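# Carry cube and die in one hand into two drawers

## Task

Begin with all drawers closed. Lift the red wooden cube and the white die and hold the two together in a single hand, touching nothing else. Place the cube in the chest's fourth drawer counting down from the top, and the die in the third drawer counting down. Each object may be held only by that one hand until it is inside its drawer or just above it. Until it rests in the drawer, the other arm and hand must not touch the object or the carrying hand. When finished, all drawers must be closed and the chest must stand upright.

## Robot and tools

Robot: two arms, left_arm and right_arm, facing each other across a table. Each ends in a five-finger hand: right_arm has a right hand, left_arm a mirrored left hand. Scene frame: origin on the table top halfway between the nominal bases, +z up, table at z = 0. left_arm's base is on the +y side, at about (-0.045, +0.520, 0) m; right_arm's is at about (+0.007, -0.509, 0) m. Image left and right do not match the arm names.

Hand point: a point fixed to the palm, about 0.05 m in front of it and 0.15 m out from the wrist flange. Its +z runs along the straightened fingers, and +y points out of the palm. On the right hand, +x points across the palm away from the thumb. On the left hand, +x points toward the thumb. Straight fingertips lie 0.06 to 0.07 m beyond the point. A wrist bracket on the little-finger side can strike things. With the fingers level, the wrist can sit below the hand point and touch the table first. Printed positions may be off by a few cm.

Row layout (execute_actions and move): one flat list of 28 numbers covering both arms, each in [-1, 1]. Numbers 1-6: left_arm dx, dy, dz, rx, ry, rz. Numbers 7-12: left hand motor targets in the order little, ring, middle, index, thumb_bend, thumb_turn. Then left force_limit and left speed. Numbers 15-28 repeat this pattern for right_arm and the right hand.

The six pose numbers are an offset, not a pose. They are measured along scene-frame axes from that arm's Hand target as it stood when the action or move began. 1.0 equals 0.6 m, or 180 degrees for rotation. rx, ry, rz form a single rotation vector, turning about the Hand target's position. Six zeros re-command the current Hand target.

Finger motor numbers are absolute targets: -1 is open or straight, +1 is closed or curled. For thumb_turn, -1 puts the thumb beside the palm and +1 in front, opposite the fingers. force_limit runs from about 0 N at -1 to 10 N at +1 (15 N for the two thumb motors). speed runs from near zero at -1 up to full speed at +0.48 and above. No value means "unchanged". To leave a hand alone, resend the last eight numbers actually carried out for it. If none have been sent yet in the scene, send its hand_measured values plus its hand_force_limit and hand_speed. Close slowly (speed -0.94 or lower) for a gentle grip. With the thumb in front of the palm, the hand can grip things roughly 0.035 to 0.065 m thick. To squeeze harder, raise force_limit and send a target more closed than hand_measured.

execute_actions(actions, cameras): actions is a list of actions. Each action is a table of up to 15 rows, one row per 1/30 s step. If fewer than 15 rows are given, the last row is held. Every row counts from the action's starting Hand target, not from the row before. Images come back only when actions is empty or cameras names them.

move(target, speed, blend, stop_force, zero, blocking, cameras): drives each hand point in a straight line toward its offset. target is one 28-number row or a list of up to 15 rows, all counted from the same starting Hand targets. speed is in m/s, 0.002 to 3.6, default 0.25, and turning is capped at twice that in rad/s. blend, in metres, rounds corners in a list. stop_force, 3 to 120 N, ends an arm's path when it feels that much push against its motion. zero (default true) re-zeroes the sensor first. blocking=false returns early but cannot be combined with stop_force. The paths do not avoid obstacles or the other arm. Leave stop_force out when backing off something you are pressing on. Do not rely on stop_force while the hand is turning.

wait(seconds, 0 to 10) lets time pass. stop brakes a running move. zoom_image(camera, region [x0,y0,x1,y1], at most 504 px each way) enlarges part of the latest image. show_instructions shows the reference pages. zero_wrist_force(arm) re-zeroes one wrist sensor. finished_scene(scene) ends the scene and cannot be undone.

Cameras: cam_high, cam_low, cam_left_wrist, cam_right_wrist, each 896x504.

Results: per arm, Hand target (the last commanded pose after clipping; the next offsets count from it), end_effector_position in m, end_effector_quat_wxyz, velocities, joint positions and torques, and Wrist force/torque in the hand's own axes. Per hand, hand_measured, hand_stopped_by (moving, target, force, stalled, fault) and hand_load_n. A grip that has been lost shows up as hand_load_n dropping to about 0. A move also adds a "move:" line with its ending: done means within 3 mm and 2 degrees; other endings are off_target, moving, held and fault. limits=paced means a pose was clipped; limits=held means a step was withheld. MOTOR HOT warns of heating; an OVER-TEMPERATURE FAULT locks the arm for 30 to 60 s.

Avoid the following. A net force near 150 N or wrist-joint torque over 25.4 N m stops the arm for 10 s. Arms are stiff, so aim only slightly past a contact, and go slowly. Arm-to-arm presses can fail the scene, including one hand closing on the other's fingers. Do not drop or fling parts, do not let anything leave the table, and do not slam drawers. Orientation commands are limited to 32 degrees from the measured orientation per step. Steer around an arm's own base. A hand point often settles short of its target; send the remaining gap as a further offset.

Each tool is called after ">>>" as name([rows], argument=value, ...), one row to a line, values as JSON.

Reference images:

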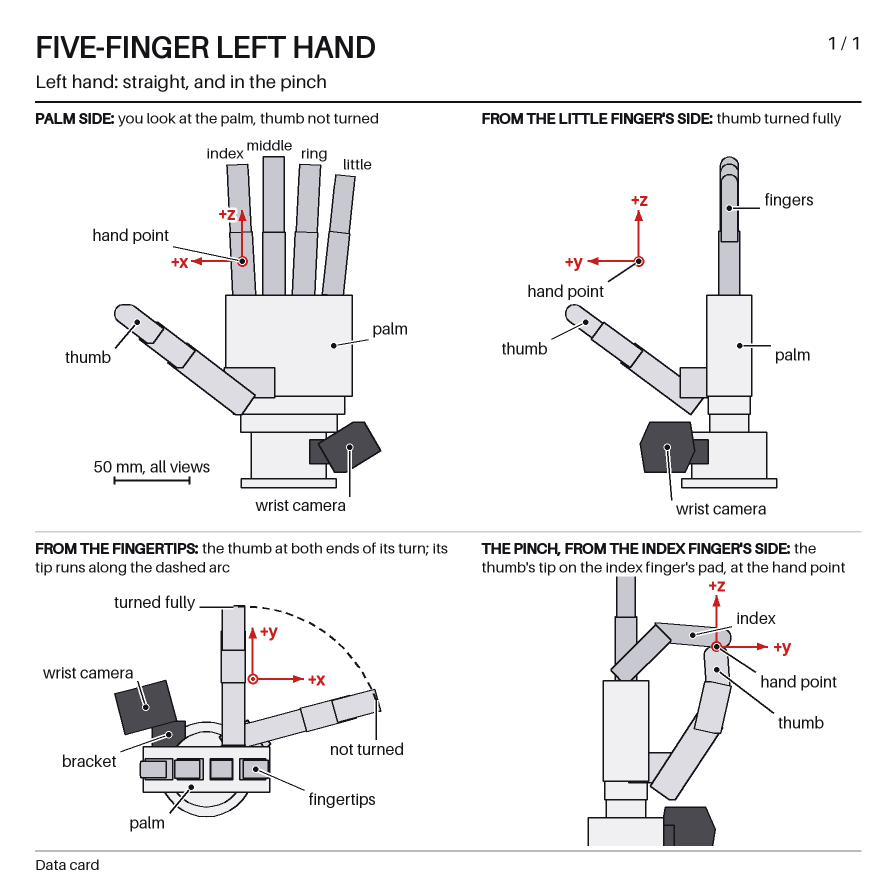

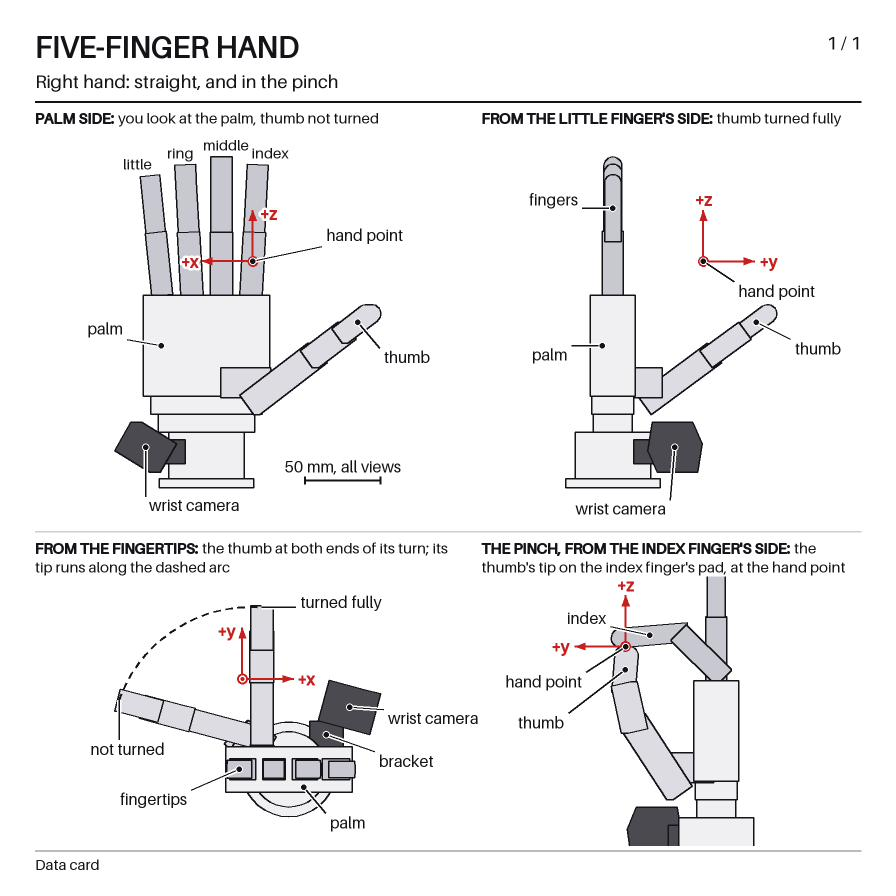

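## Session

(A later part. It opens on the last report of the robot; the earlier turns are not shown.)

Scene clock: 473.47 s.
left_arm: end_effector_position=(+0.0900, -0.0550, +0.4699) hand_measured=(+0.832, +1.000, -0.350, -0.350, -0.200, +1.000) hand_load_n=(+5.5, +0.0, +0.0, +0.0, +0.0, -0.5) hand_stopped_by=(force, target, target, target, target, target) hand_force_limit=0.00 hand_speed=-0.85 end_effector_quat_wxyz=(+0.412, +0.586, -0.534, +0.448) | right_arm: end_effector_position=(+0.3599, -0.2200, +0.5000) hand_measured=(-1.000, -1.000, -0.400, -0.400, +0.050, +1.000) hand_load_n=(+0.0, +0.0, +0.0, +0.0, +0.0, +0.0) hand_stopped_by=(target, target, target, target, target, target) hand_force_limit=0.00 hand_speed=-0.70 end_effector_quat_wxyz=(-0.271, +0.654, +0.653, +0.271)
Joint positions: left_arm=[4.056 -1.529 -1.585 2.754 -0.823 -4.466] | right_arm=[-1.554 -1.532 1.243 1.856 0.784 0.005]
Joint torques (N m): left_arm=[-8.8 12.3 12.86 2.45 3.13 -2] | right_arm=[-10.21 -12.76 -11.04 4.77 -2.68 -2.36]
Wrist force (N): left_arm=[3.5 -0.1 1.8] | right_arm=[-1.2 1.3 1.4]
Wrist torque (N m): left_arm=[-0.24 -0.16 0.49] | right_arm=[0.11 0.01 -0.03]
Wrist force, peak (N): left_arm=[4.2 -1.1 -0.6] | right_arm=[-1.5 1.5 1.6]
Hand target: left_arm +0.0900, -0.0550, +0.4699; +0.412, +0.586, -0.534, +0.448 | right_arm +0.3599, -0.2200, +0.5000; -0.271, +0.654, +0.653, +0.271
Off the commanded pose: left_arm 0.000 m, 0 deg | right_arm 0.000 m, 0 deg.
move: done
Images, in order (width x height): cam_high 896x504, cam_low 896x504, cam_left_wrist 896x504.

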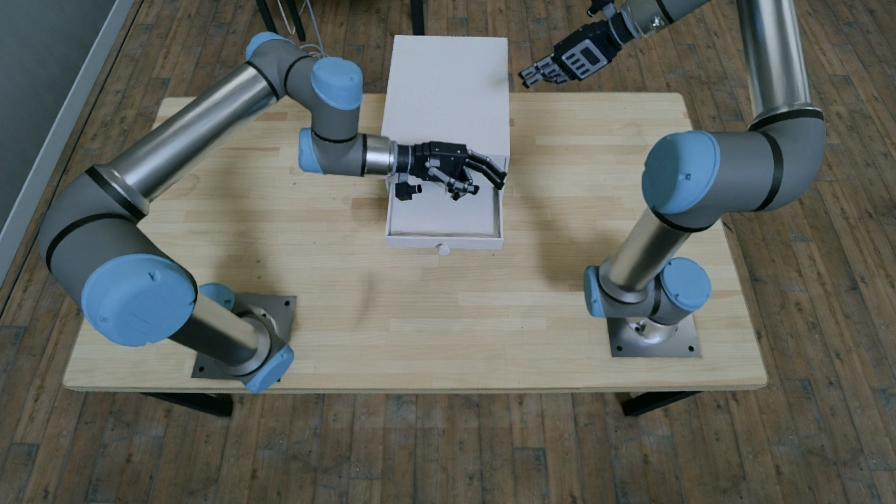

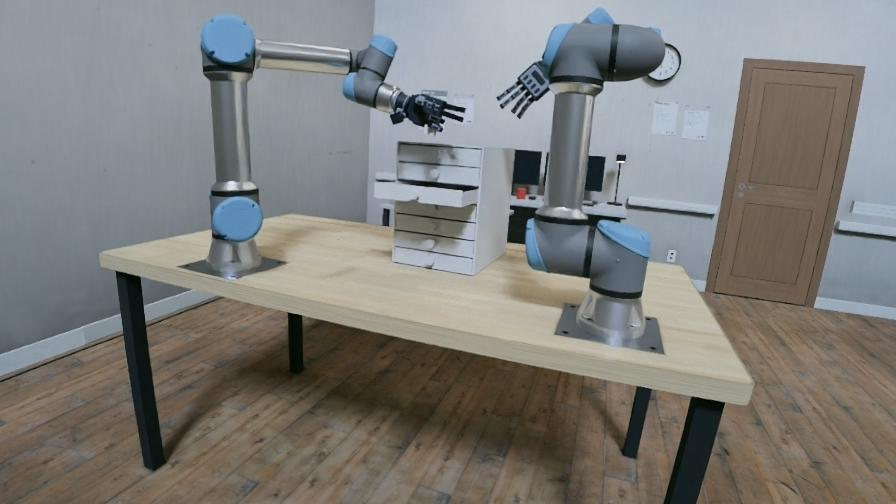

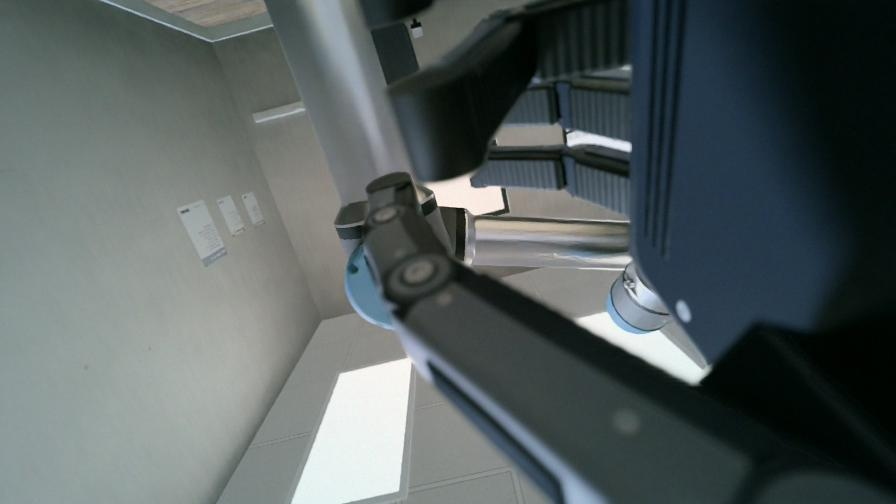

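>>> move([
  [0.0517,0.025,-0.0832,0,0,0,1,1,-0.35,-0.35,-0.2,1,0.0,-0.85,0,0,0,0,0,0,-1,-1,-0.4,-0.4,0.05,1,0.0,-0.7],
], speed=0.15, cameras=["cam_high","cam_low"])

>>> zoom_image(camera="cam_high", region=[370, 120, 530, 270])

>>> zoom_image(camera="cam_low", region=[340, 60, 500, 220])

Scene clock: 476.67 s.
left_arm: end_effector_position=(+0.1210, -0.0400, +0.4201) hand_measured=(+0.832, +1.000, -0.350, -0.350, -0.200, +1.000) hand_load_n=(+5.5, +0.0, +0.0, +0.5, +0.0, -0.5) hand_stopped_by=(force, target, target, target, target, target) hand_force_limit=0.00 hand_speed=-0.85 end_effector_quat_wxyz=(+0.412, +0.586, -0.534, +0.448) | right_arm: end_effector_position=(+0.3599, -0.2200, +0.5000) hand_measured=(-1.000, -1.000, -0.400, -0.400, +0.050, +1.000) hand_load_n=(+0.0, +0.0, +0.0, +0.0, +0.0, +0.0) hand_stopped_by=(target, target, target, target, target, target) hand_force_limit=0.00 hand_speed=-0.70 end_effector_quat_wxyz=(-0.271, +0.654, +0.653, +0.271)
Joint positions: left_arm=[4.146 -1.549 -1.696 2.852 -0.739 -4.419] | right_arm=[-1.554 -1.532 1.243 1.856 0.784 0.005]
Joint torques (N m): left_arm=[6.79 13.22 12.15 2 3.19 2.14] | right_arm=[-10.08 -14.44 -11.39 4.78 -2.76 -2.45]
Wrist force (N): left_arm=[4.3 -0.5 1.6] | right_arm=[-1.1 1.1 1.5]
Wrist torque (N m): left_arm=[-0.30 -0.28 0.36] | right_arm=[0.08 -0.01 -0.03]
Wrist force, peak (N): left_arm=[4.3 -0.5 1.6] | right_arm=[-1.2 1.4 1.7]
Hand target: left_arm +0.1211, -0.0400, +0.4200; +0.412, +0.586, -0.534, +0.448 | right_arm +0.3599, -0.2200, +0.5000; -0.271, +0.654, +0.653, +0.271
Off the commanded pose: left_arm 0.000 m, 0 deg | right_arm 0.000 m, 0 deg.
move: done
Images, in order (width x height): cam_high 896x504, cam_low 896x504.

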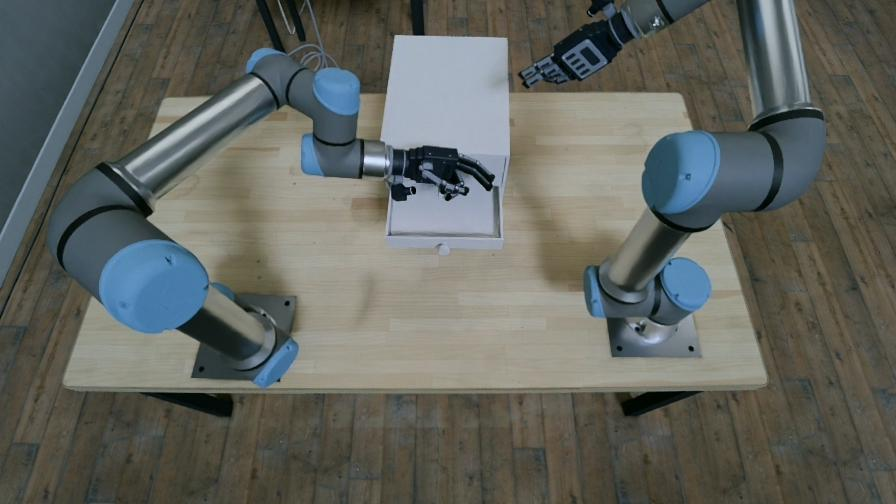

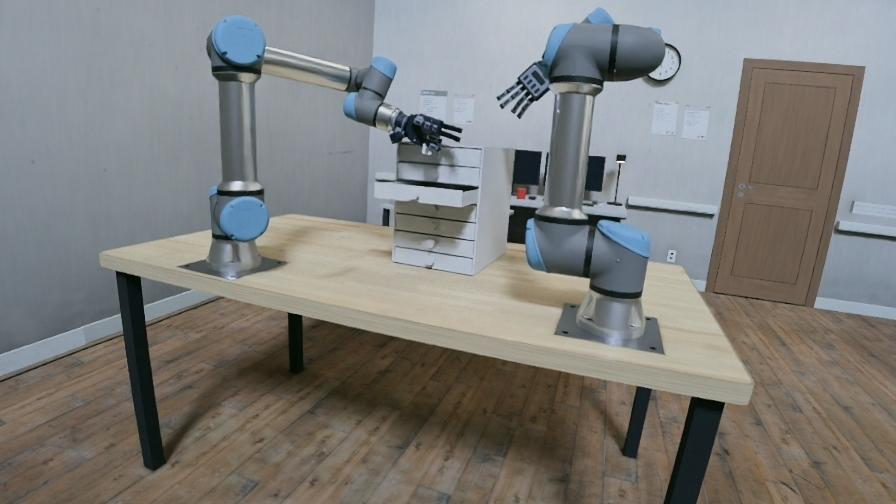

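Scaled by 3.150 from the camera's 896x504 image, which has a finer 1280x720 frame.

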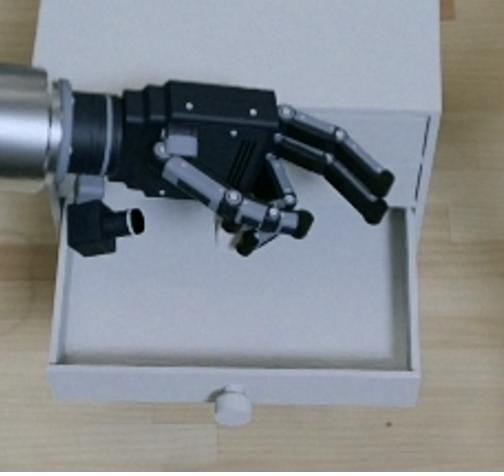

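Scaled by 3.150 from the camera's 896x504 image, which has a finer 1280x720 frame.

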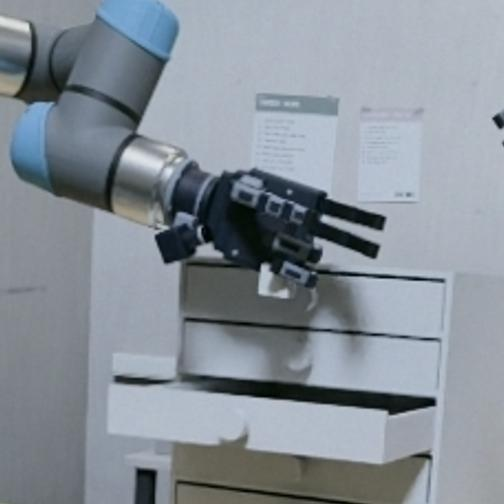

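>>> move([
  [0,0,-0.1567,0,0,0,1,1,-0.35,-0.35,-0.2,1,0.0,-0.85,0,0,0,0,0,0,-1,-1,-0.4,-0.4,0.05,1,0.0,-0.7],
], speed=0.1, stop_force=8, cameras=["cam_high","cam_low"])

>>> zoom_image(camera="cam_high", region=[370, 120, 530, 270])

>>> zoom_image(camera="cam_low", region=[360, 90, 500, 230])

Scene clock: 480.13 s.
left_arm: end_effector_position=(+0.1211, -0.0400, +0.3260) hand_measured=(+0.832, +1.000, -0.350, -0.350, -0.200, +1.000) hand_load_n=(+5.5, +0.0, +0.0, +0.0, +0.0, -0.5) hand_stopped_by=(force, target, target, target, target, target) hand_force_limit=0.00 hand_speed=-0.85 end_effector_quat_wxyz=(+0.412, +0.586, -0.534, +0.448) | right_arm: end_effector_position=(+0.3599, -0.2200, +0.5000) hand_measured=(-1.000, -1.000, -0.400, -0.400, +0.050, +1.000) hand_load_n=(+0.0, +0.0, +0.0, +0.0, +0.5, +0.0) hand_stopped_by=(target, target, target, target, target, target) hand_force_limit=0.00 hand_speed=-0.70 end_effector_quat_wxyz=(-0.271, +0.654, +0.653, +0.271)
Joint positions: left_arm=[4.146 -1.6 -1.892 3.099 -0.739 -4.419] | right_arm=[-1.554 -1.532 1.243 1.856 0.784 0.005]
Joint torques (N m): left_arm=[-4.64 13.78 11.81 1.97 -2.76 -2.15] | right_arm=[-9.99 -16 -11.48 4.8 -2.69 -2.38]
Wrist force (N): left_arm=[3.8 -0.1 2.0] | right_arm=[-1.2 1.2 1.7]
Wrist torque (N m): left_arm=[-0.29 -0.19 0.48] | right_arm=[0.08 0.00 -0.03]
Wrist force, peak (N): left_arm=[4.6 -0.3 1.7] | right_arm=[-1.5 1.2 1.6]
Hand target: left_arm +0.1211, -0.0400, +0.3260; +0.412, +0.586, -0.534, +0.448 | right_arm +0.3599, -0.2200, +0.5000; -0.271, +0.654, +0.653, +0.271
Off the commanded pose: left_arm 0.000 m, 0 deg | right_arm 0.000 m, 0 deg.
move: done
Images, in order (width x height): cam_high 896x504, cam_low 896x504.

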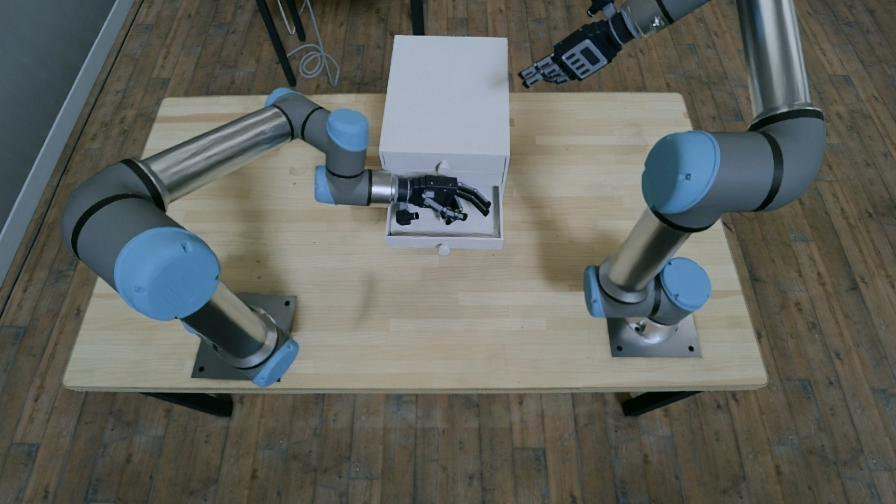

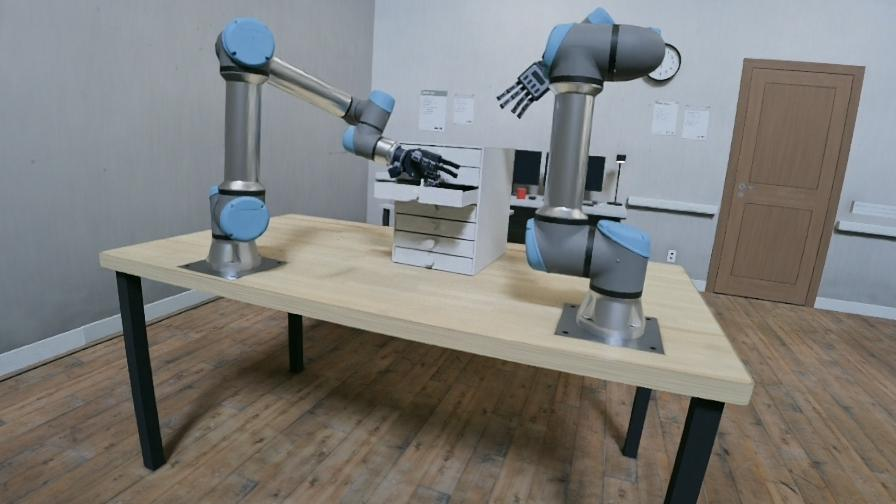

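Scaled by 3.150 from the camera's 896x504 image, which has a finer 1280x720 frame.

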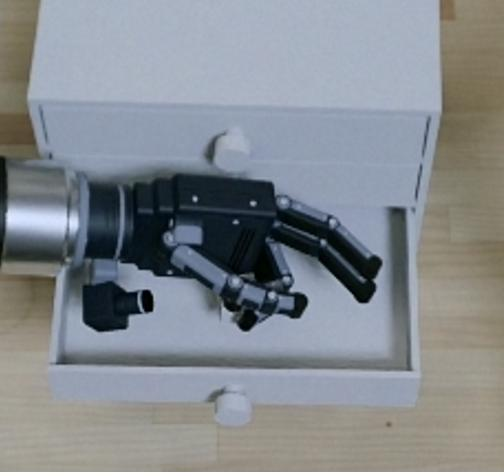

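Scaled by 3.600 from the camera's 896x504 image, which has a finer 1280x720 frame.

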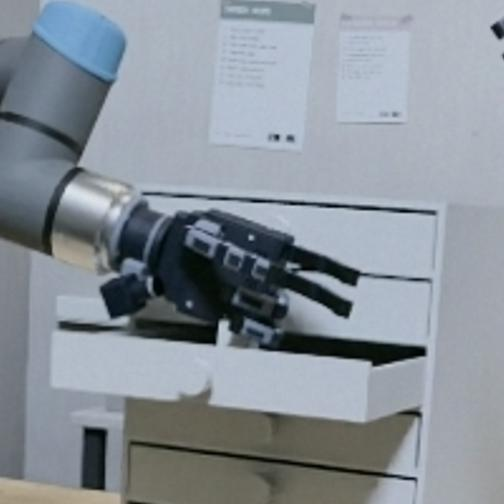

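>>> move([
  [0,0,-0.05,0,0,0,1,1,-0.35,-0.35,-0.2,1,0.0,-0.85,0,0,0,0,0,0,-1,-1,-0.4,-0.4,0.05,1,0.0,-0.7],
], speed=0.02, stop_force=3, cameras=["cam_high","cam_low"])

>>> zoom_image(camera="cam_high", region=[370, 120, 530, 270])

>>> zoom_image(camera="cam_low", region=[360, 90, 500, 230])

Scene clock: 483.43 s.
left_arm: end_effector_position=(+0.1211, -0.0400, +0.2961) hand_measured=(+0.832, +1.000, -0.350, -0.350, -0.200, +1.000) hand_load_n=(+4.0, +0.0, +0.0, +0.0, +0.0, +0.0) hand_stopped_by=(force, target, target, target, target, target) hand_force_limit=0.00 hand_speed=-0.85 end_effector_quat_wxyz=(+0.412, +0.586, -0.534, +0.448) | right_arm: end_effector_position=(+0.3599, -0.2200, +0.5000) hand_measured=(-1.000, -1.000, -0.400, -0.400, +0.050, +1.000) hand_load_n=(+0.0, +0.0, +0.0, +0.0, +0.0, +0.0) hand_stopped_by=(target, target, target, target, target, target) hand_force_limit=0.00 hand_speed=-0.70 end_effector_quat_wxyz=(-0.271, +0.654, +0.653, +0.271)
Joint positions: left_arm=[4.146 -1.629 -1.945 3.18 -0.739 -4.419] | right_arm=[-1.554 -1.532 1.243 1.856 0.784 0.005]
Joint torques (N m): left_arm=[0.72 15.48 15.96 -0.42 -1.67 -1.81] | right_arm=[-9.09 -17.94 -11.78 4.73 -2.53 -2.4]
Wrist force (N): left_arm=[7.0 0.7 0.5] | right_arm=[-1.1 1.1 1.5]
Wrist torque (N m): left_arm=[-0.18 -0.34 0.60] | right_arm=[0.07 0.00 -0.03]
Wrist force, peak (N): left_arm=[7.3 0.8 0.5] | right_arm=[-1.2 1.4 1.7]
Hand target: left_arm +0.1211, -0.0400, +0.2961; +0.412, +0.586, -0.534, +0.448 | right_arm +0.3599, -0.2200, +0.5000; -0.271, +0.654, +0.653, +0.271
Off the commanded pose: left_arm 0.000 m, 0 deg | right_arm 0.000 m, 0 deg.
move: contact (left_arm)
Images, in order (width x height): cam_high 896x504, cam_low 896x504.

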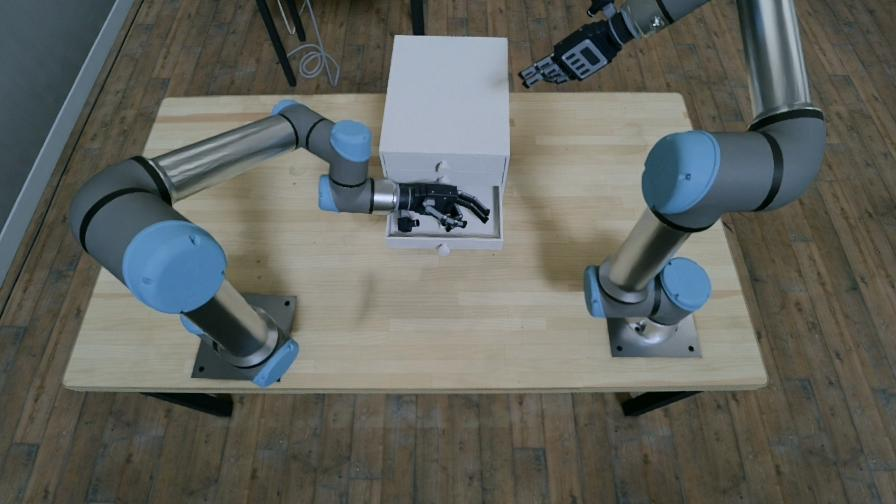

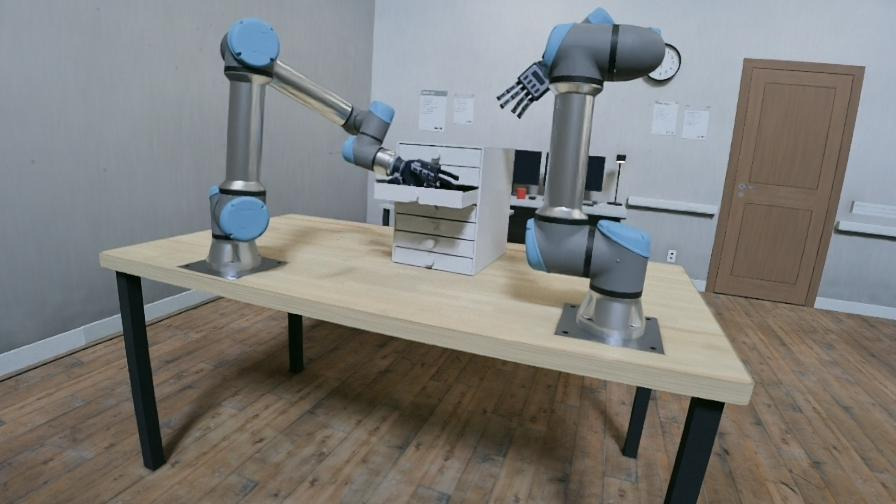

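Scaled by 3.150 from the camera's 896x504 image, which has a finer 1280x720 frame.

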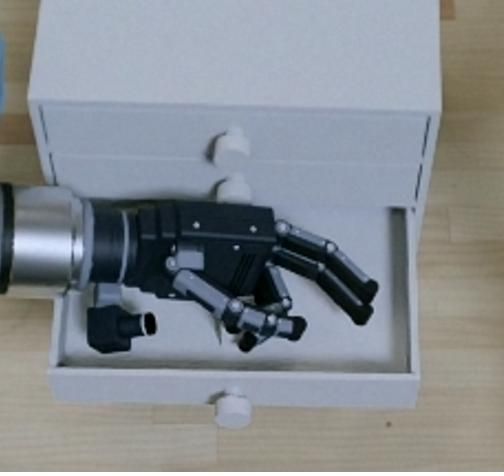

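Scaled by 3.600 from the camera's 896x504 image, which has a finer 1280x720 frame.

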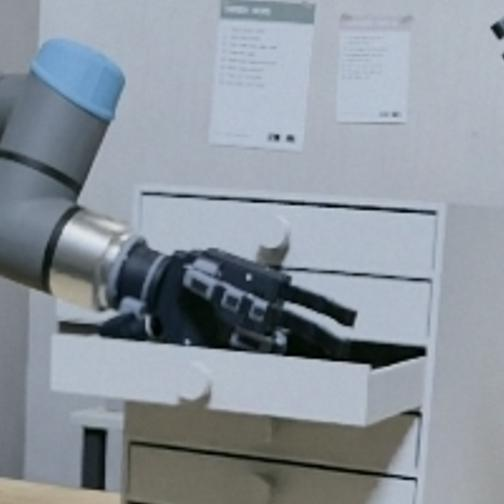

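>>> move([
  [0,0,0,0,0,0,0.3,1,-0.35,-0.35,-0.2,1,0.0,-0.85,0,0,0,0,0,0,-1,-1,-0.4,-0.4,0.05,1,0.0,-0.7],
], speed=0.1, cameras=["cam_high"])

>>> zoom_image(camera="cam_high", region=[400, 170, 500, 250])

Scene clock: 486.47 s.
left_arm: end_effector_position=(+0.1211, -0.0400, +0.2961) hand_measured=(+0.300, +1.000, -0.350, -0.350, -0.200, +1.000) hand_load_n=(+0.0, +0.0, +0.0, +0.0, +0.0, +0.0) hand_stopped_by=(target, target, target, target, target, target) hand_force_limit=0.00 hand_speed=-0.85 end_effector_quat_wxyz=(+0.412, +0.586, -0.534, +0.448) | right_arm: end_effector_position=(+0.3599, -0.2200, +0.5000) hand_measured=(-1.000, -1.000, -0.400, -0.400, +0.050, +1.000) hand_load_n=(+0.0, +0.0, +0.0, +0.0, +0.0, +0.0) hand_stopped_by=(target, target, target, target, target, target) hand_force_limit=0.00 hand_speed=-0.70 end_effector_quat_wxyz=(-0.271, +0.654, +0.653, +0.271)
Joint positions: left_arm=[4.146 -1.629 -1.944 3.18 -0.739 -4.419] | right_arm=[-1.554 -1.532 1.243 1.856 0.784 0.005]
Joint torques (N m): left_arm=[1.22 27.12 18.82 -1.28 -1.61 -1.7] | right_arm=[-8.59 -19.93 -11.01 4.73 -2.51 -2.28]
Wrist force (N): left_arm=[4.0 0.2 1.8] | right_arm=[-1.1 1.1 1.3]
Wrist torque (N m): left_arm=[-0.24 -0.21 0.52] | right_arm=[0.09 0.00 -0.03]
Wrist force, peak (N): left_arm=[7.3 0.7 0.9] | right_arm=[-1.2 1.6 1.6]
Hand target: left_arm +0.1211, -0.0400, +0.2961; +0.412, +0.586, -0.534, +0.448 | right_arm +0.3599, -0.2200, +0.5000; -0.271, +0.654, +0.653, +0.271
Off the commanded pose: left_arm 0.000 m, 0 deg | right_arm 0.000 m, 0 deg.
move: done
Images, in order (width x height): cam_high 896x504.

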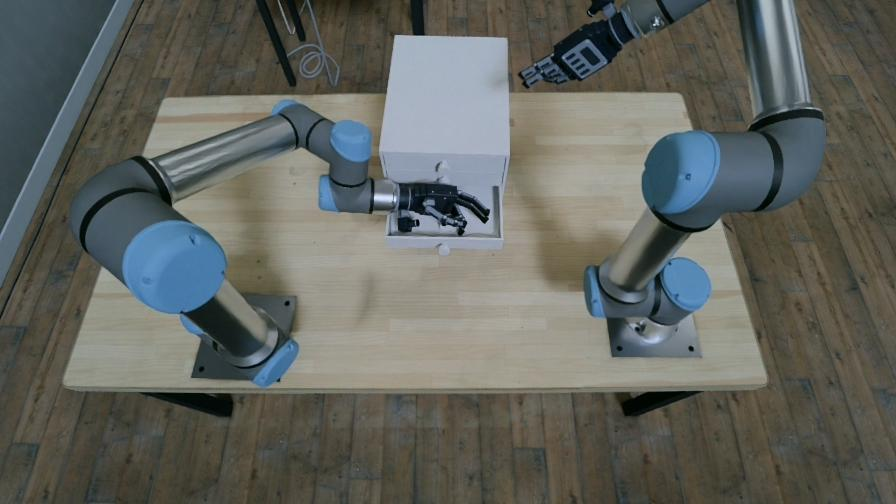

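Scaled by 5.040 from the camera's 896x504 image, which has a finer 1280x720 frame.

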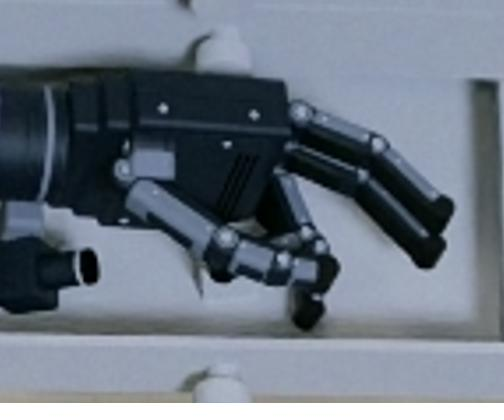

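>>> move([
  [0,0,0.05,0,0,0,0.3,1,-0.35,-0.35,-0.2,1,0.0,-0.85,0,0,0,0,0,0,-1,-1,-0.4,-0.4,0.05,1,0.0,-0.7],
  [0,0,0.2067,0,0,0,0.3,1,-0.35,-0.35,-0.2,1,0.0,-0.85,0,0,0,0,0,0,-1,-1,-0.4,-0.4,0.05,1,0.0,-0.7],
], speed=[0.03,0.12], blend=[0.01,0], cameras=["cam_high","cam_low","cam_left_wrist"])

>>> zoom_image(camera="cam_high", region=[370, 130, 530, 260])

Scene clock: 489.87 s.
left_arm: end_effector_position=(+0.1210, -0.0400, +0.4201) hand_measured=(+0.300, +1.000, -0.350, -0.350, -0.200, +1.000) hand_load_n=(+0.0, +0.5, +0.0, +0.0, +0.0, -0.5) hand_stopped_by=(target, target, target, target, target, target) hand_force_limit=0.00 hand_speed=-0.85 end_effector_quat_wxyz=(+0.412, +0.586, -0.534, +0.448) | right_arm: end_effector_position=(+0.3599, -0.2200, +0.5000) hand_measured=(-1.000, -1.000, -0.400, -0.400, +0.050, +1.000) hand_load_n=(+0.0, +0.0, +0.0, +0.0, +0.0, +0.5) hand_stopped_by=(target, target, target, target, target, target) hand_force_limit=0.00 hand_speed=-0.70 end_effector_quat_wxyz=(-0.271, +0.654, +0.653, +0.271)
Joint positions: left_arm=[4.146 -1.549 -1.697 2.852 -0.739 -4.419] | right_arm=[-1.554 -1.532 1.243 1.856 0.784 0.005]
Joint torques (N m): left_arm=[5.73 13.04 27.47 -1.58 3.23 1.91] | right_arm=[-8.35 -21.65 -11.86 4.64 -2.38 -2.29]
Wrist force (N): left_arm=[3.9 -0.2 1.6] | right_arm=[-0.9 1.1 1.4]
Wrist torque (N m): left_arm=[-0.26 -0.20 0.32] | right_arm=[0.08 -0.02 -0.02]
Wrist force, peak (N): left_arm=[4.6 -0.1 1.8] | right_arm=[-1.2 1.4 1.6]
Hand target: left_arm +0.1211, -0.0400, +0.4201; +0.412, +0.586, -0.534, +0.448 | right_arm +0.3599, -0.2200, +0.5000; -0.271, +0.654, +0.653, +0.271
Off the commanded pose: left_arm 0.000 m, 0 deg | right_arm 0.000 m, 0 deg.
move: done
Images, in order (width x height): cam_high 896x504, cam_low 896x504, cam_left_wrist 896x504.

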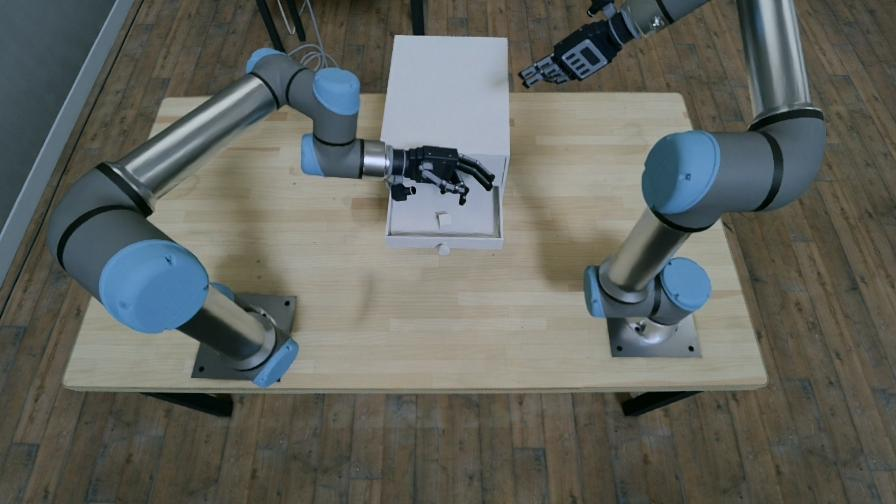

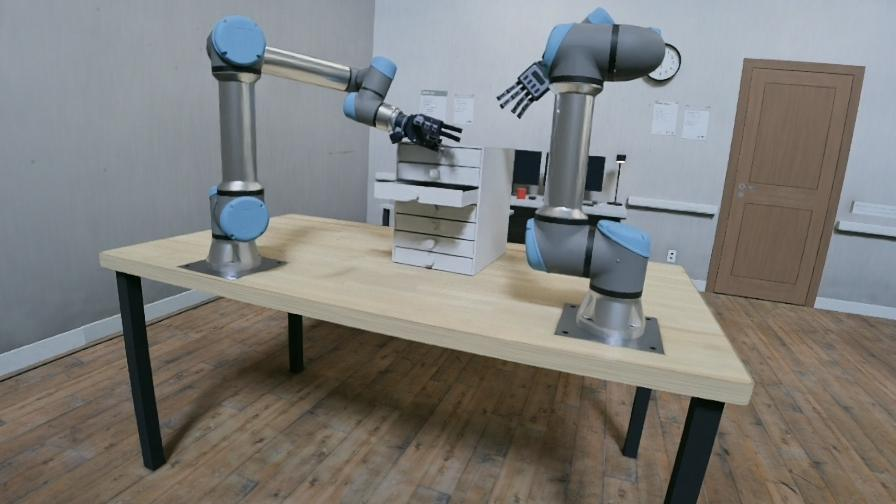

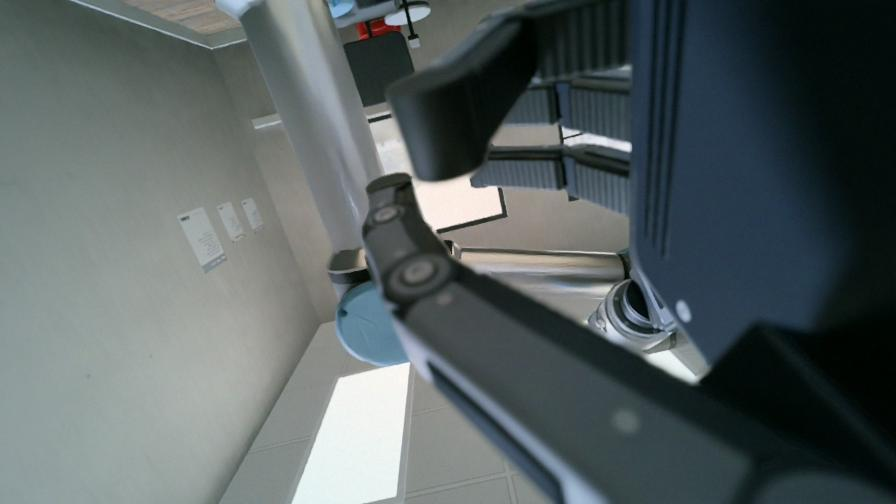

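Scaled by 3.150 from the camera's 896x504 image, which has a finer 1280x720 frame.

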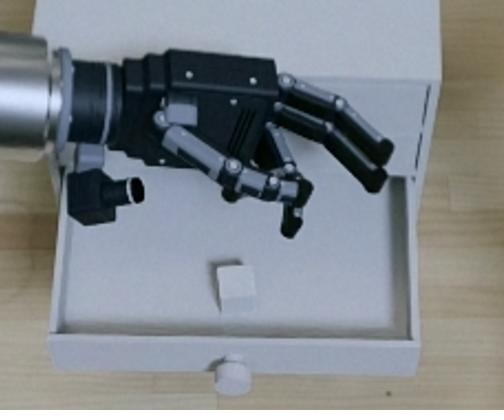

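>>> move([
  [0.065,0.2,0.1,0,0,0,-0.2,1,-0.35,-0.35,-0.2,1,0.0,-0.85,0,0,0,0,0,0,-1,-1,-0.4,-0.4,0.05,1,-0.2,-0.5],
  [0.1648,0.3833,0.1333,0,0,0,-0.2,1,-0.35,-0.35,-0.2,1,0.0,-0.85,-0.1865,0.2,0.0333,0,0,0,-1,-1,-0.4,-0.4,0.05,1,-0.2,-0.5],
  [0.1648,0.3833,0.1333,0,0,0,-0.2,1,-0.35,-0.35,-0.2,1,0.0,-0.85,-0.5165,0.3167,-0.0833,0,0,0,-1,-1,-0.4,-0.4,0.05,1,-0.2,-0.5],
  [0.1648,0.3833,0.1333,0,0,0,-0.2,1,-0.35,-0.35,-0.2,1,0.0,-0.85,-0.5457,0.3552,-0.3333,0,0,0,-1,-1,-0.4,-0.4,0.05,1,-0.2,-0.5],
  [0.1648,0.3833,0.1333,0,0,0,-0.2,1,-0.35,-0.35,-0.2,1,0.0,-0.85,-0.5457,0.3552,-0.439,0,0,0,-1,-1,-0.4,-0.4,0.05,1,-0.2,-0.5],
], blend=[0.05,0.05,0.05,0.03,0], speed=[0.25,0.25,0.25,0.2,0.15], cameras=["cam_high"])

Scene clock: 497.00 s.
left_arm: end_effector_position=(+0.2199, +0.1900, +0.5001) hand_measured=(-0.200, +1.000, -0.350, -0.350, -0.200, +1.000) hand_load_n=(+0.0, +0.0, +0.5, +0.0, +0.0, +0.0) hand_stopped_by=(target, target, target, target, target, target) hand_force_limit=0.00 hand_speed=-0.85 end_effector_quat_wxyz=(+0.412, +0.586, -0.534, +0.448) | right_arm: end_effector_position=(+0.0324, -0.0069, +0.2366) hand_measured=(-1.000, -1.000, -0.400, -0.400, +0.050, +1.000) hand_load_n=(+0.0, +0.0, +0.0, +0.0, +0.0, +0.5) hand_stopped_by=(target, target, target, target, target, target) hand_force_limit=-0.20 hand_speed=-0.50 end_effector_quat_wxyz=(-0.271, +0.654, +0.653, +0.271)
Joint positions: left_arm=[4.953 -1.554 -1.819 1.419 -0.282 -2.749] | right_arm=[-0.277 -1.545 1.759 0.592 1.366 1.363]
Joint torques (N m): left_arm=[-5.6 9.29 11.11 -3.96 -1.73 2.03] | right_arm=[10.28 -11.08 -13.41 -1.99 1.05 3.02]
Wrist force (N): left_arm=[4.5 -0.5 1.7] | right_arm=[-1.1 1.4 1.5]
Wrist torque (N m): left_arm=[-0.28 -0.32 0.37] | right_arm=[0.08 -0.04 -0.14]
Wrist force, peak (N): left_arm=[4.7 -0.1 2.1] | right_arm=[-2.0 2.6 1.1]
Hand target: left_arm +0.2199, +0.1900, +0.5001; +0.412, +0.586, -0.534, +0.448 | right_arm +0.0325, -0.0069, +0.2366; -0.271, +0.654, +0.653, +0.271
Off the commanded pose: left_arm 0.000 m, 0 deg | right_arm 0.000 m, 0 deg.
move: done; blend cut to 0 m at target 1
Images, in order (width x height): cam_high 896x504.

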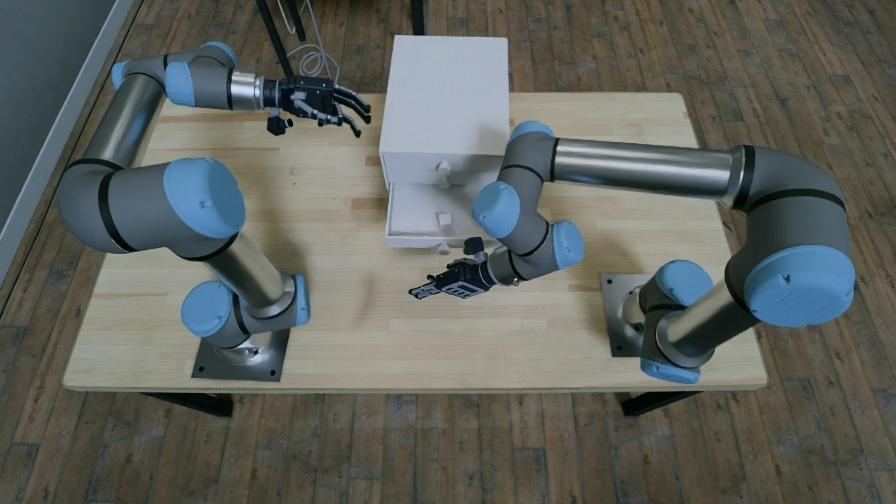

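Die is in drawer 3; the right hand now grips the knob and shuts the drawer.

>>> move([
  [0,0,0,0,0,0,-0.2,1,-0.35,-0.35,-0.2,1,0.0,-0.85,0.0667,0,0,0,0,0,-1,-1,-0.4,-0.4,0.05,1,-0.2,-0.5],
], speed=0.04, stop_force=4, cameras=[])

>>> move([
  [0,0,0,0,0,0,-0.2,1,-0.35,-0.35,-0.2,1,0.0,-0.85,0,0,0,0,0,0,-1,-1,0.3,0.3,0.05,1,0.0,-0.9],
], speed=0.1, cameras=["cam_low"])

>>> zoom_image(camera="cam_low", region=[340, 130, 500, 270])

Scene clock: 499.90 s.
left_arm: end_effector_position=(+0.2199, +0.1900, +0.5001) hand_measured=(-0.200, +1.000, -0.350, -0.350, -0.200, +1.000) hand_load_n=(+0.0, +0.0, +0.0, +0.0, +0.0, +0.0) hand_stopped_by=(target, target, target, target, target, target) hand_force_limit=0.00 hand_speed=-0.85 end_effector_quat_wxyz=(+0.412, +0.586, -0.534, +0.448) | right_arm: end_effector_position=(+0.0725, -0.0069, +0.2366) hand_measured=(-1.000, -1.000, -0.400, -0.400, +0.050, +1.000) hand_load_n=(+0.0, +0.0, +0.0, +0.0, +0.0, +0.0) hand_stopped_by=(target, target, target, target, target, target) hand_force_limit=-0.20 hand_speed=-0.50 end_effector_quat_wxyz=(-0.271, +0.654, +0.653, +0.271)
Joint positions: left_arm=[4.953 -1.554 -1.819 1.419 -0.282 -2.749] | right_arm=[-0.394 -1.545 1.763 0.609 1.286 1.275]
Joint torques (N m): left_arm=[-0.6 8.4 9.57 -3.79 -1.76 2.1] | right_arm=[-10.64 -11.35 -26.17 3.23 -1.75 -2.44]
Wrist force (N): left_arm=[4.7 -0.4 1.7] | right_arm=[-0.8 1.5 1.6]
Wrist torque (N m): left_arm=[-0.25 -0.35 0.37] | right_arm=[0.08 -0.10 0.00]
Wrist force, peak (N): left_arm=[5.0 -0.4 1.7] | right_arm=[-1.0 1.8 1.9]
Hand target: left_arm +0.2199, +0.1900, +0.5001; +0.412, +0.586, -0.534, +0.448 | right_arm +0.0725, -0.0069, +0.2366; -0.271, +0.654, +0.653, +0.271
Off the commanded pose: left_arm 0.000 m, 0 deg | right_arm 0.000 m, 0 deg.
move: done
No camera images: "cameras" was empty.

Scene clock: 501.33 s.
left_arm: end_effector_position=(+0.2199, +0.1900, +0.5001) hand_measured=(-0.200, +1.000, -0.350, -0.350, -0.200, +1.000) hand_load_n=(+0.0, +0.0, +0.0, +0.0, -0.5, +0.0) hand_stopped_by=(target, target, target, target, target, target) hand_force_limit=0.00 hand_speed=-0.85 end_effector_quat_wxyz=(+0.412, +0.586, -0.534, +0.448) | right_arm: end_effector_position=(+0.0725, -0.0069, +0.2365) hand_measured=(-1.000, -1.000, -0.152, -0.076, +0.050, +1.000) hand_load_n=(+0.0, +0.0, +3.0, +4.5, +1.5, -1.0) hand_stopped_by=(target, target, force, force, target, target) hand_force_limit=0.00 hand_speed=-0.90 end_effector_quat_wxyz=(-0.271, +0.654, +0.653, +0.271)
Joint positions: left_arm=[4.953 -1.554 -1.819 1.419 -0.282 -2.749] | right_arm=[-0.394 -1.545 1.763 0.609 1.286 1.275]
Joint torques (N m): left_arm=[0.16 8.68 9.67 -4.09 -1.79 2.14] | right_arm=[-11.18 -15.38 -25.46 3.06 1.15 -2.37]
Wrist force (N): left_arm=[4.6 -0.1 1.5] | right_arm=[-0.8 -0.2 4.5]
Wrist torque (N m): left_arm=[-0.21 -0.34 0.36] | right_arm=[0.06 -0.15 -0.03]
Wrist force, peak (N): left_arm=[4.7 -0.4 1.9] | right_arm=[-0.4 -1.8 6.8]
Hand target: left_arm +0.2199, +0.1900, +0.5001; +0.412, +0.586, -0.534, +0.448 | right_arm +0.0725, -0.0069, +0.2366; -0.271, +0.654, +0.653, +0.271
Off the commanded pose: left_arm 0.000 m, 0 deg | right_arm 0.000 m, 0 deg.
move: done
Images, in order (width x height): cam_low 896x504.

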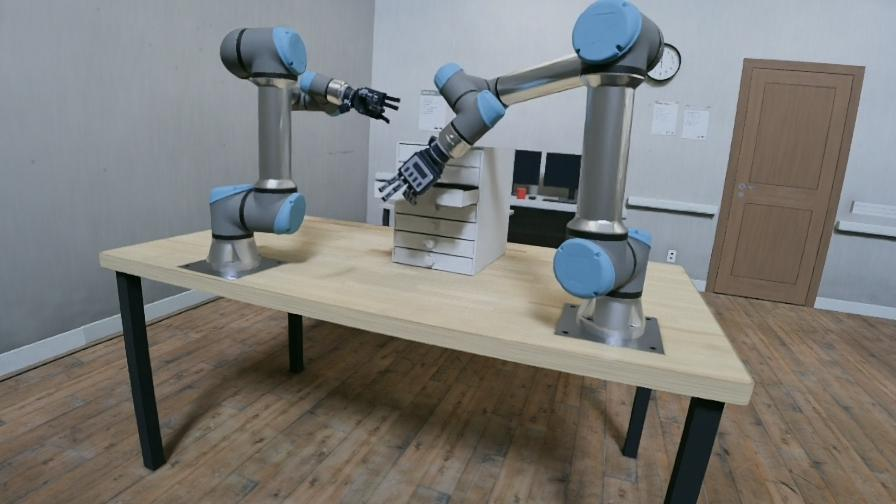

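Scaled by 3.150 from the camera's 896x504 image, which has a finer 1280x720 frame.

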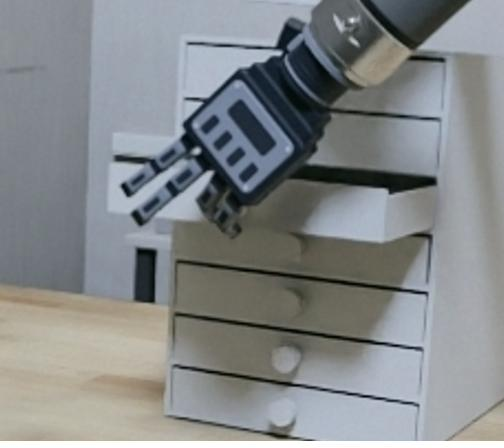

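>>> move([
  [0,0,0,0,0,0,-0.2,1,-0.35,-0.35,-0.2,1,0.0,-0.85,0.2317,0,0,0,0,0,-1,-1,0.3,0.3,0.05,1,0.0,-0.9],
  [0,0,0,0,0,0,-0.2,1,-0.35,-0.35,-0.2,1,0.0,-0.85,0.2667,0,0,0,0,0,-1,-1,0.3,0.3,0.05,1,0.0,-0.9],
], speed=[0.08,0.02], blend=[0.008,0], stop_force=11, cameras=[])

>>> move([
  [0,0,0,0,0,0,-0.2,1,-0.35,-0.35,-0.2,1,0.0,-0.85,0,0,0,0,0,0,-1,-1,-0.4,-0.4,0.05,1,0.0,-0.7],
], speed=0.1, cameras=["cam_high","cam_low"])

>>> zoom_image(camera="cam_low", region=[380, 130, 500, 290])

>>> zoom_image(camera="cam_high", region=[370, 130, 530, 260])

Scene clock: 506.40 s.
left_arm: end_effector_position=(+0.2199, +0.1900, +0.5001) hand_measured=(-0.200, +1.000, -0.350, -0.350, -0.200, +1.000) hand_load_n=(+0.0, +0.0, +0.0, +0.0, +0.0, +0.0) hand_stopped_by=(target, target, target, target, target, target) hand_force_limit=0.00 hand_speed=-0.85 end_effector_quat_wxyz=(+0.412, +0.586, -0.534, +0.448) | right_arm: end_effector_position=(+0.2135, -0.0070, +0.2366) hand_measured=(-1.000, -1.000, -0.152, -0.076, +0.050, +1.000) hand_load_n=(+0.0, +0.0, +7.5, +1.5, +1.0, -0.5) hand_stopped_by=(target, target, force, force, target, target) hand_force_limit=0.00 hand_speed=-0.90 end_effector_quat_wxyz=(-0.271, +0.654, +0.652, +0.271)
Joint positions: left_arm=[4.953 -1.554 -1.819 1.419 -0.282 -2.749] | right_arm=[-0.746 -1.45 1.683 0.709 1.061 0.981]
Joint torques (N m): left_arm=[3.15 11.59 9.8 -3.63 -1.72 2.41] | right_arm=[9.94 -31.31 -13.54 -1.74 0.69 2.77]
Wrist force (N): left_arm=[4.4 -0.5 1.7] | right_arm=[-1.7 0.8 3.0]
Wrist torque (N m): left_arm=[-0.28 -0.31 0.36] | right_arm=[0.06 -0.16 -0.11]
Wrist force, peak (N): left_arm=[4.8 -0.4 2.1] | right_arm=[-2.5 -13.8 3.6]
Hand target: left_arm +0.2199, +0.1900, +0.5001; +0.412, +0.586, -0.534, +0.448 | right_arm +0.2135, -0.0070, +0.2366; -0.271, +0.654, +0.652, +0.271 (not the last commanded pose)
Off the commanded pose: left_arm 0.000 m, 0 deg | right_arm 0.019 m, 0 deg.
move: contact (right_arm); path passed 0 of 2 targets
No camera images: "cameras" was empty.

Scene clock: 507.07 s.
left_arm: end_effector_position=(+0.2199, +0.1900, +0.5001) hand_measured=(-0.200, +1.000, -0.350, -0.350, -0.200, +1.000) hand_load_n=(+0.0, +0.0, +0.0, +0.0, +0.0, +0.0) hand_stopped_by=(target, target, target, target, target, target) hand_force_limit=0.00 hand_speed=-0.85 end_effector_quat_wxyz=(+0.412, +0.586, -0.534, +0.448) | right_arm: end_effector_position=(+0.2135, -0.0070, +0.2366) hand_measured=(-1.000, -1.000, -0.400, -0.400, +0.050, +1.000) hand_load_n=(+0.0, +0.0, +0.0, +0.0, +0.0, +0.0) hand_stopped_by=(target, target, target, target, target, target) hand_force_limit=0.00 hand_speed=-0.70 end_effector_quat_wxyz=(-0.271, +0.654, +0.652, +0.271)
Joint positions: left_arm=[4.953 -1.554 -1.819 1.419 -0.282 -2.749] | right_arm=[-0.746 -1.45 1.683 0.709 1.061 0.981]
Joint torques (N m): left_arm=[2.07 10.5 9.64 -3.55 -1.51 2.14] | right_arm=[10.16 -28.02 -14.69 -0.33 -0.76 2.78]
Wrist force (N): left_arm=[4.4 -0.6 1.8] | right_arm=[-0.7 1.8 1.4]
Wrist torque (N m): left_arm=[-0.28 -0.30 0.36] | right_arm=[0.09 -0.08 -0.10]
Wrist force, peak (N): left_arm=[4.8 -0.4 1.8] | right_arm=[-1.6 1.0 2.9]
Hand target: left_arm +0.2199, +0.1900, +0.5001; +0.412, +0.586, -0.534, +0.448 | right_arm +0.2135, -0.0070, +0.2366; -0.271, +0.654, +0.652, +0.271
Off the commanded pose: left_arm 0.000 m, 0 deg | right_arm 0.000 m, 0 deg.
move: done
Images, in order (width x height): cam_high 896x504, cam_low 896x504.

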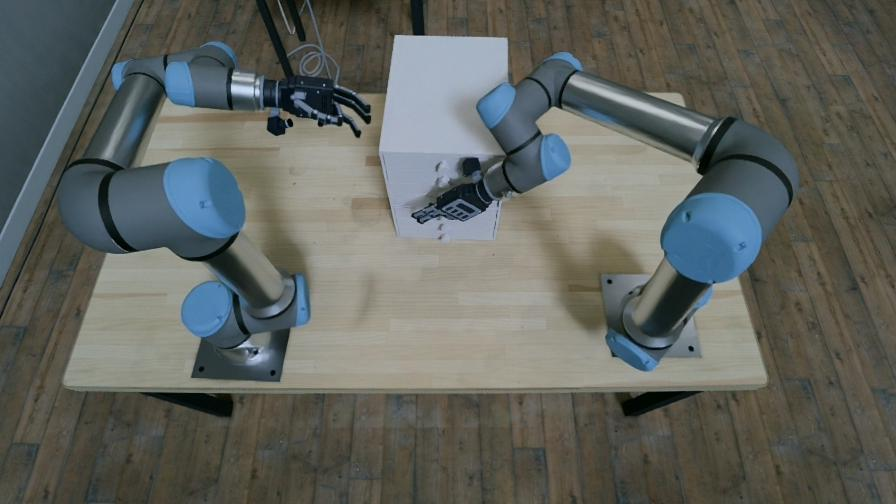

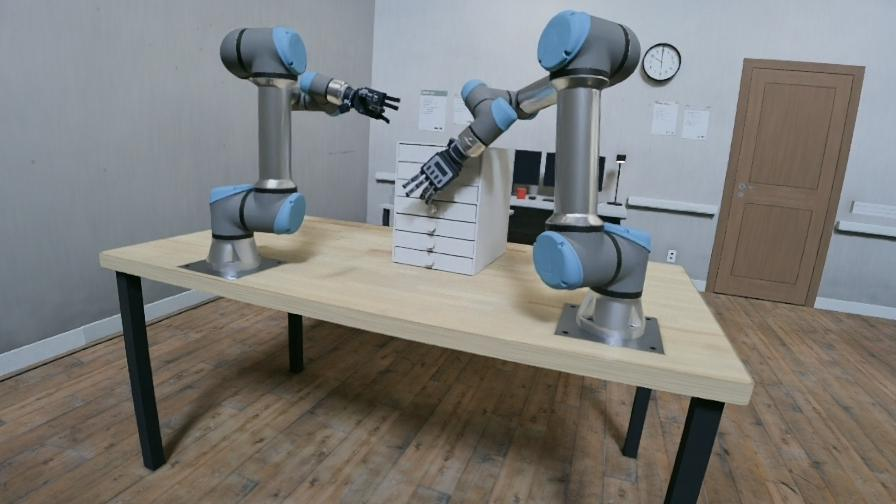

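Scaled by 3.150 from the camera's 896x504 image, which has a finer 1280x720 frame.

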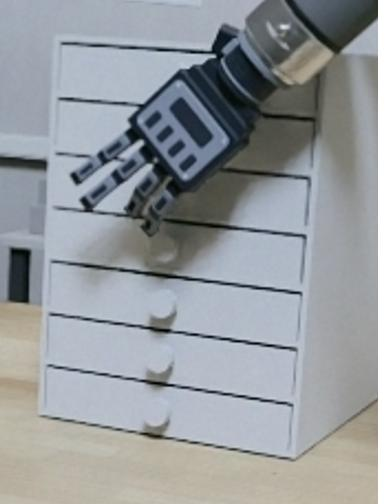

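Scaled by 3.150 from the camera's 896x504 image, which has a finer 1280x720 frame.

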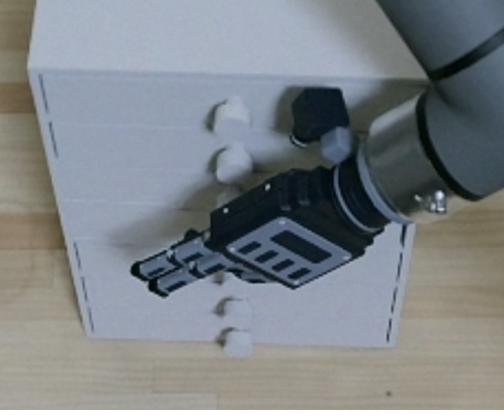

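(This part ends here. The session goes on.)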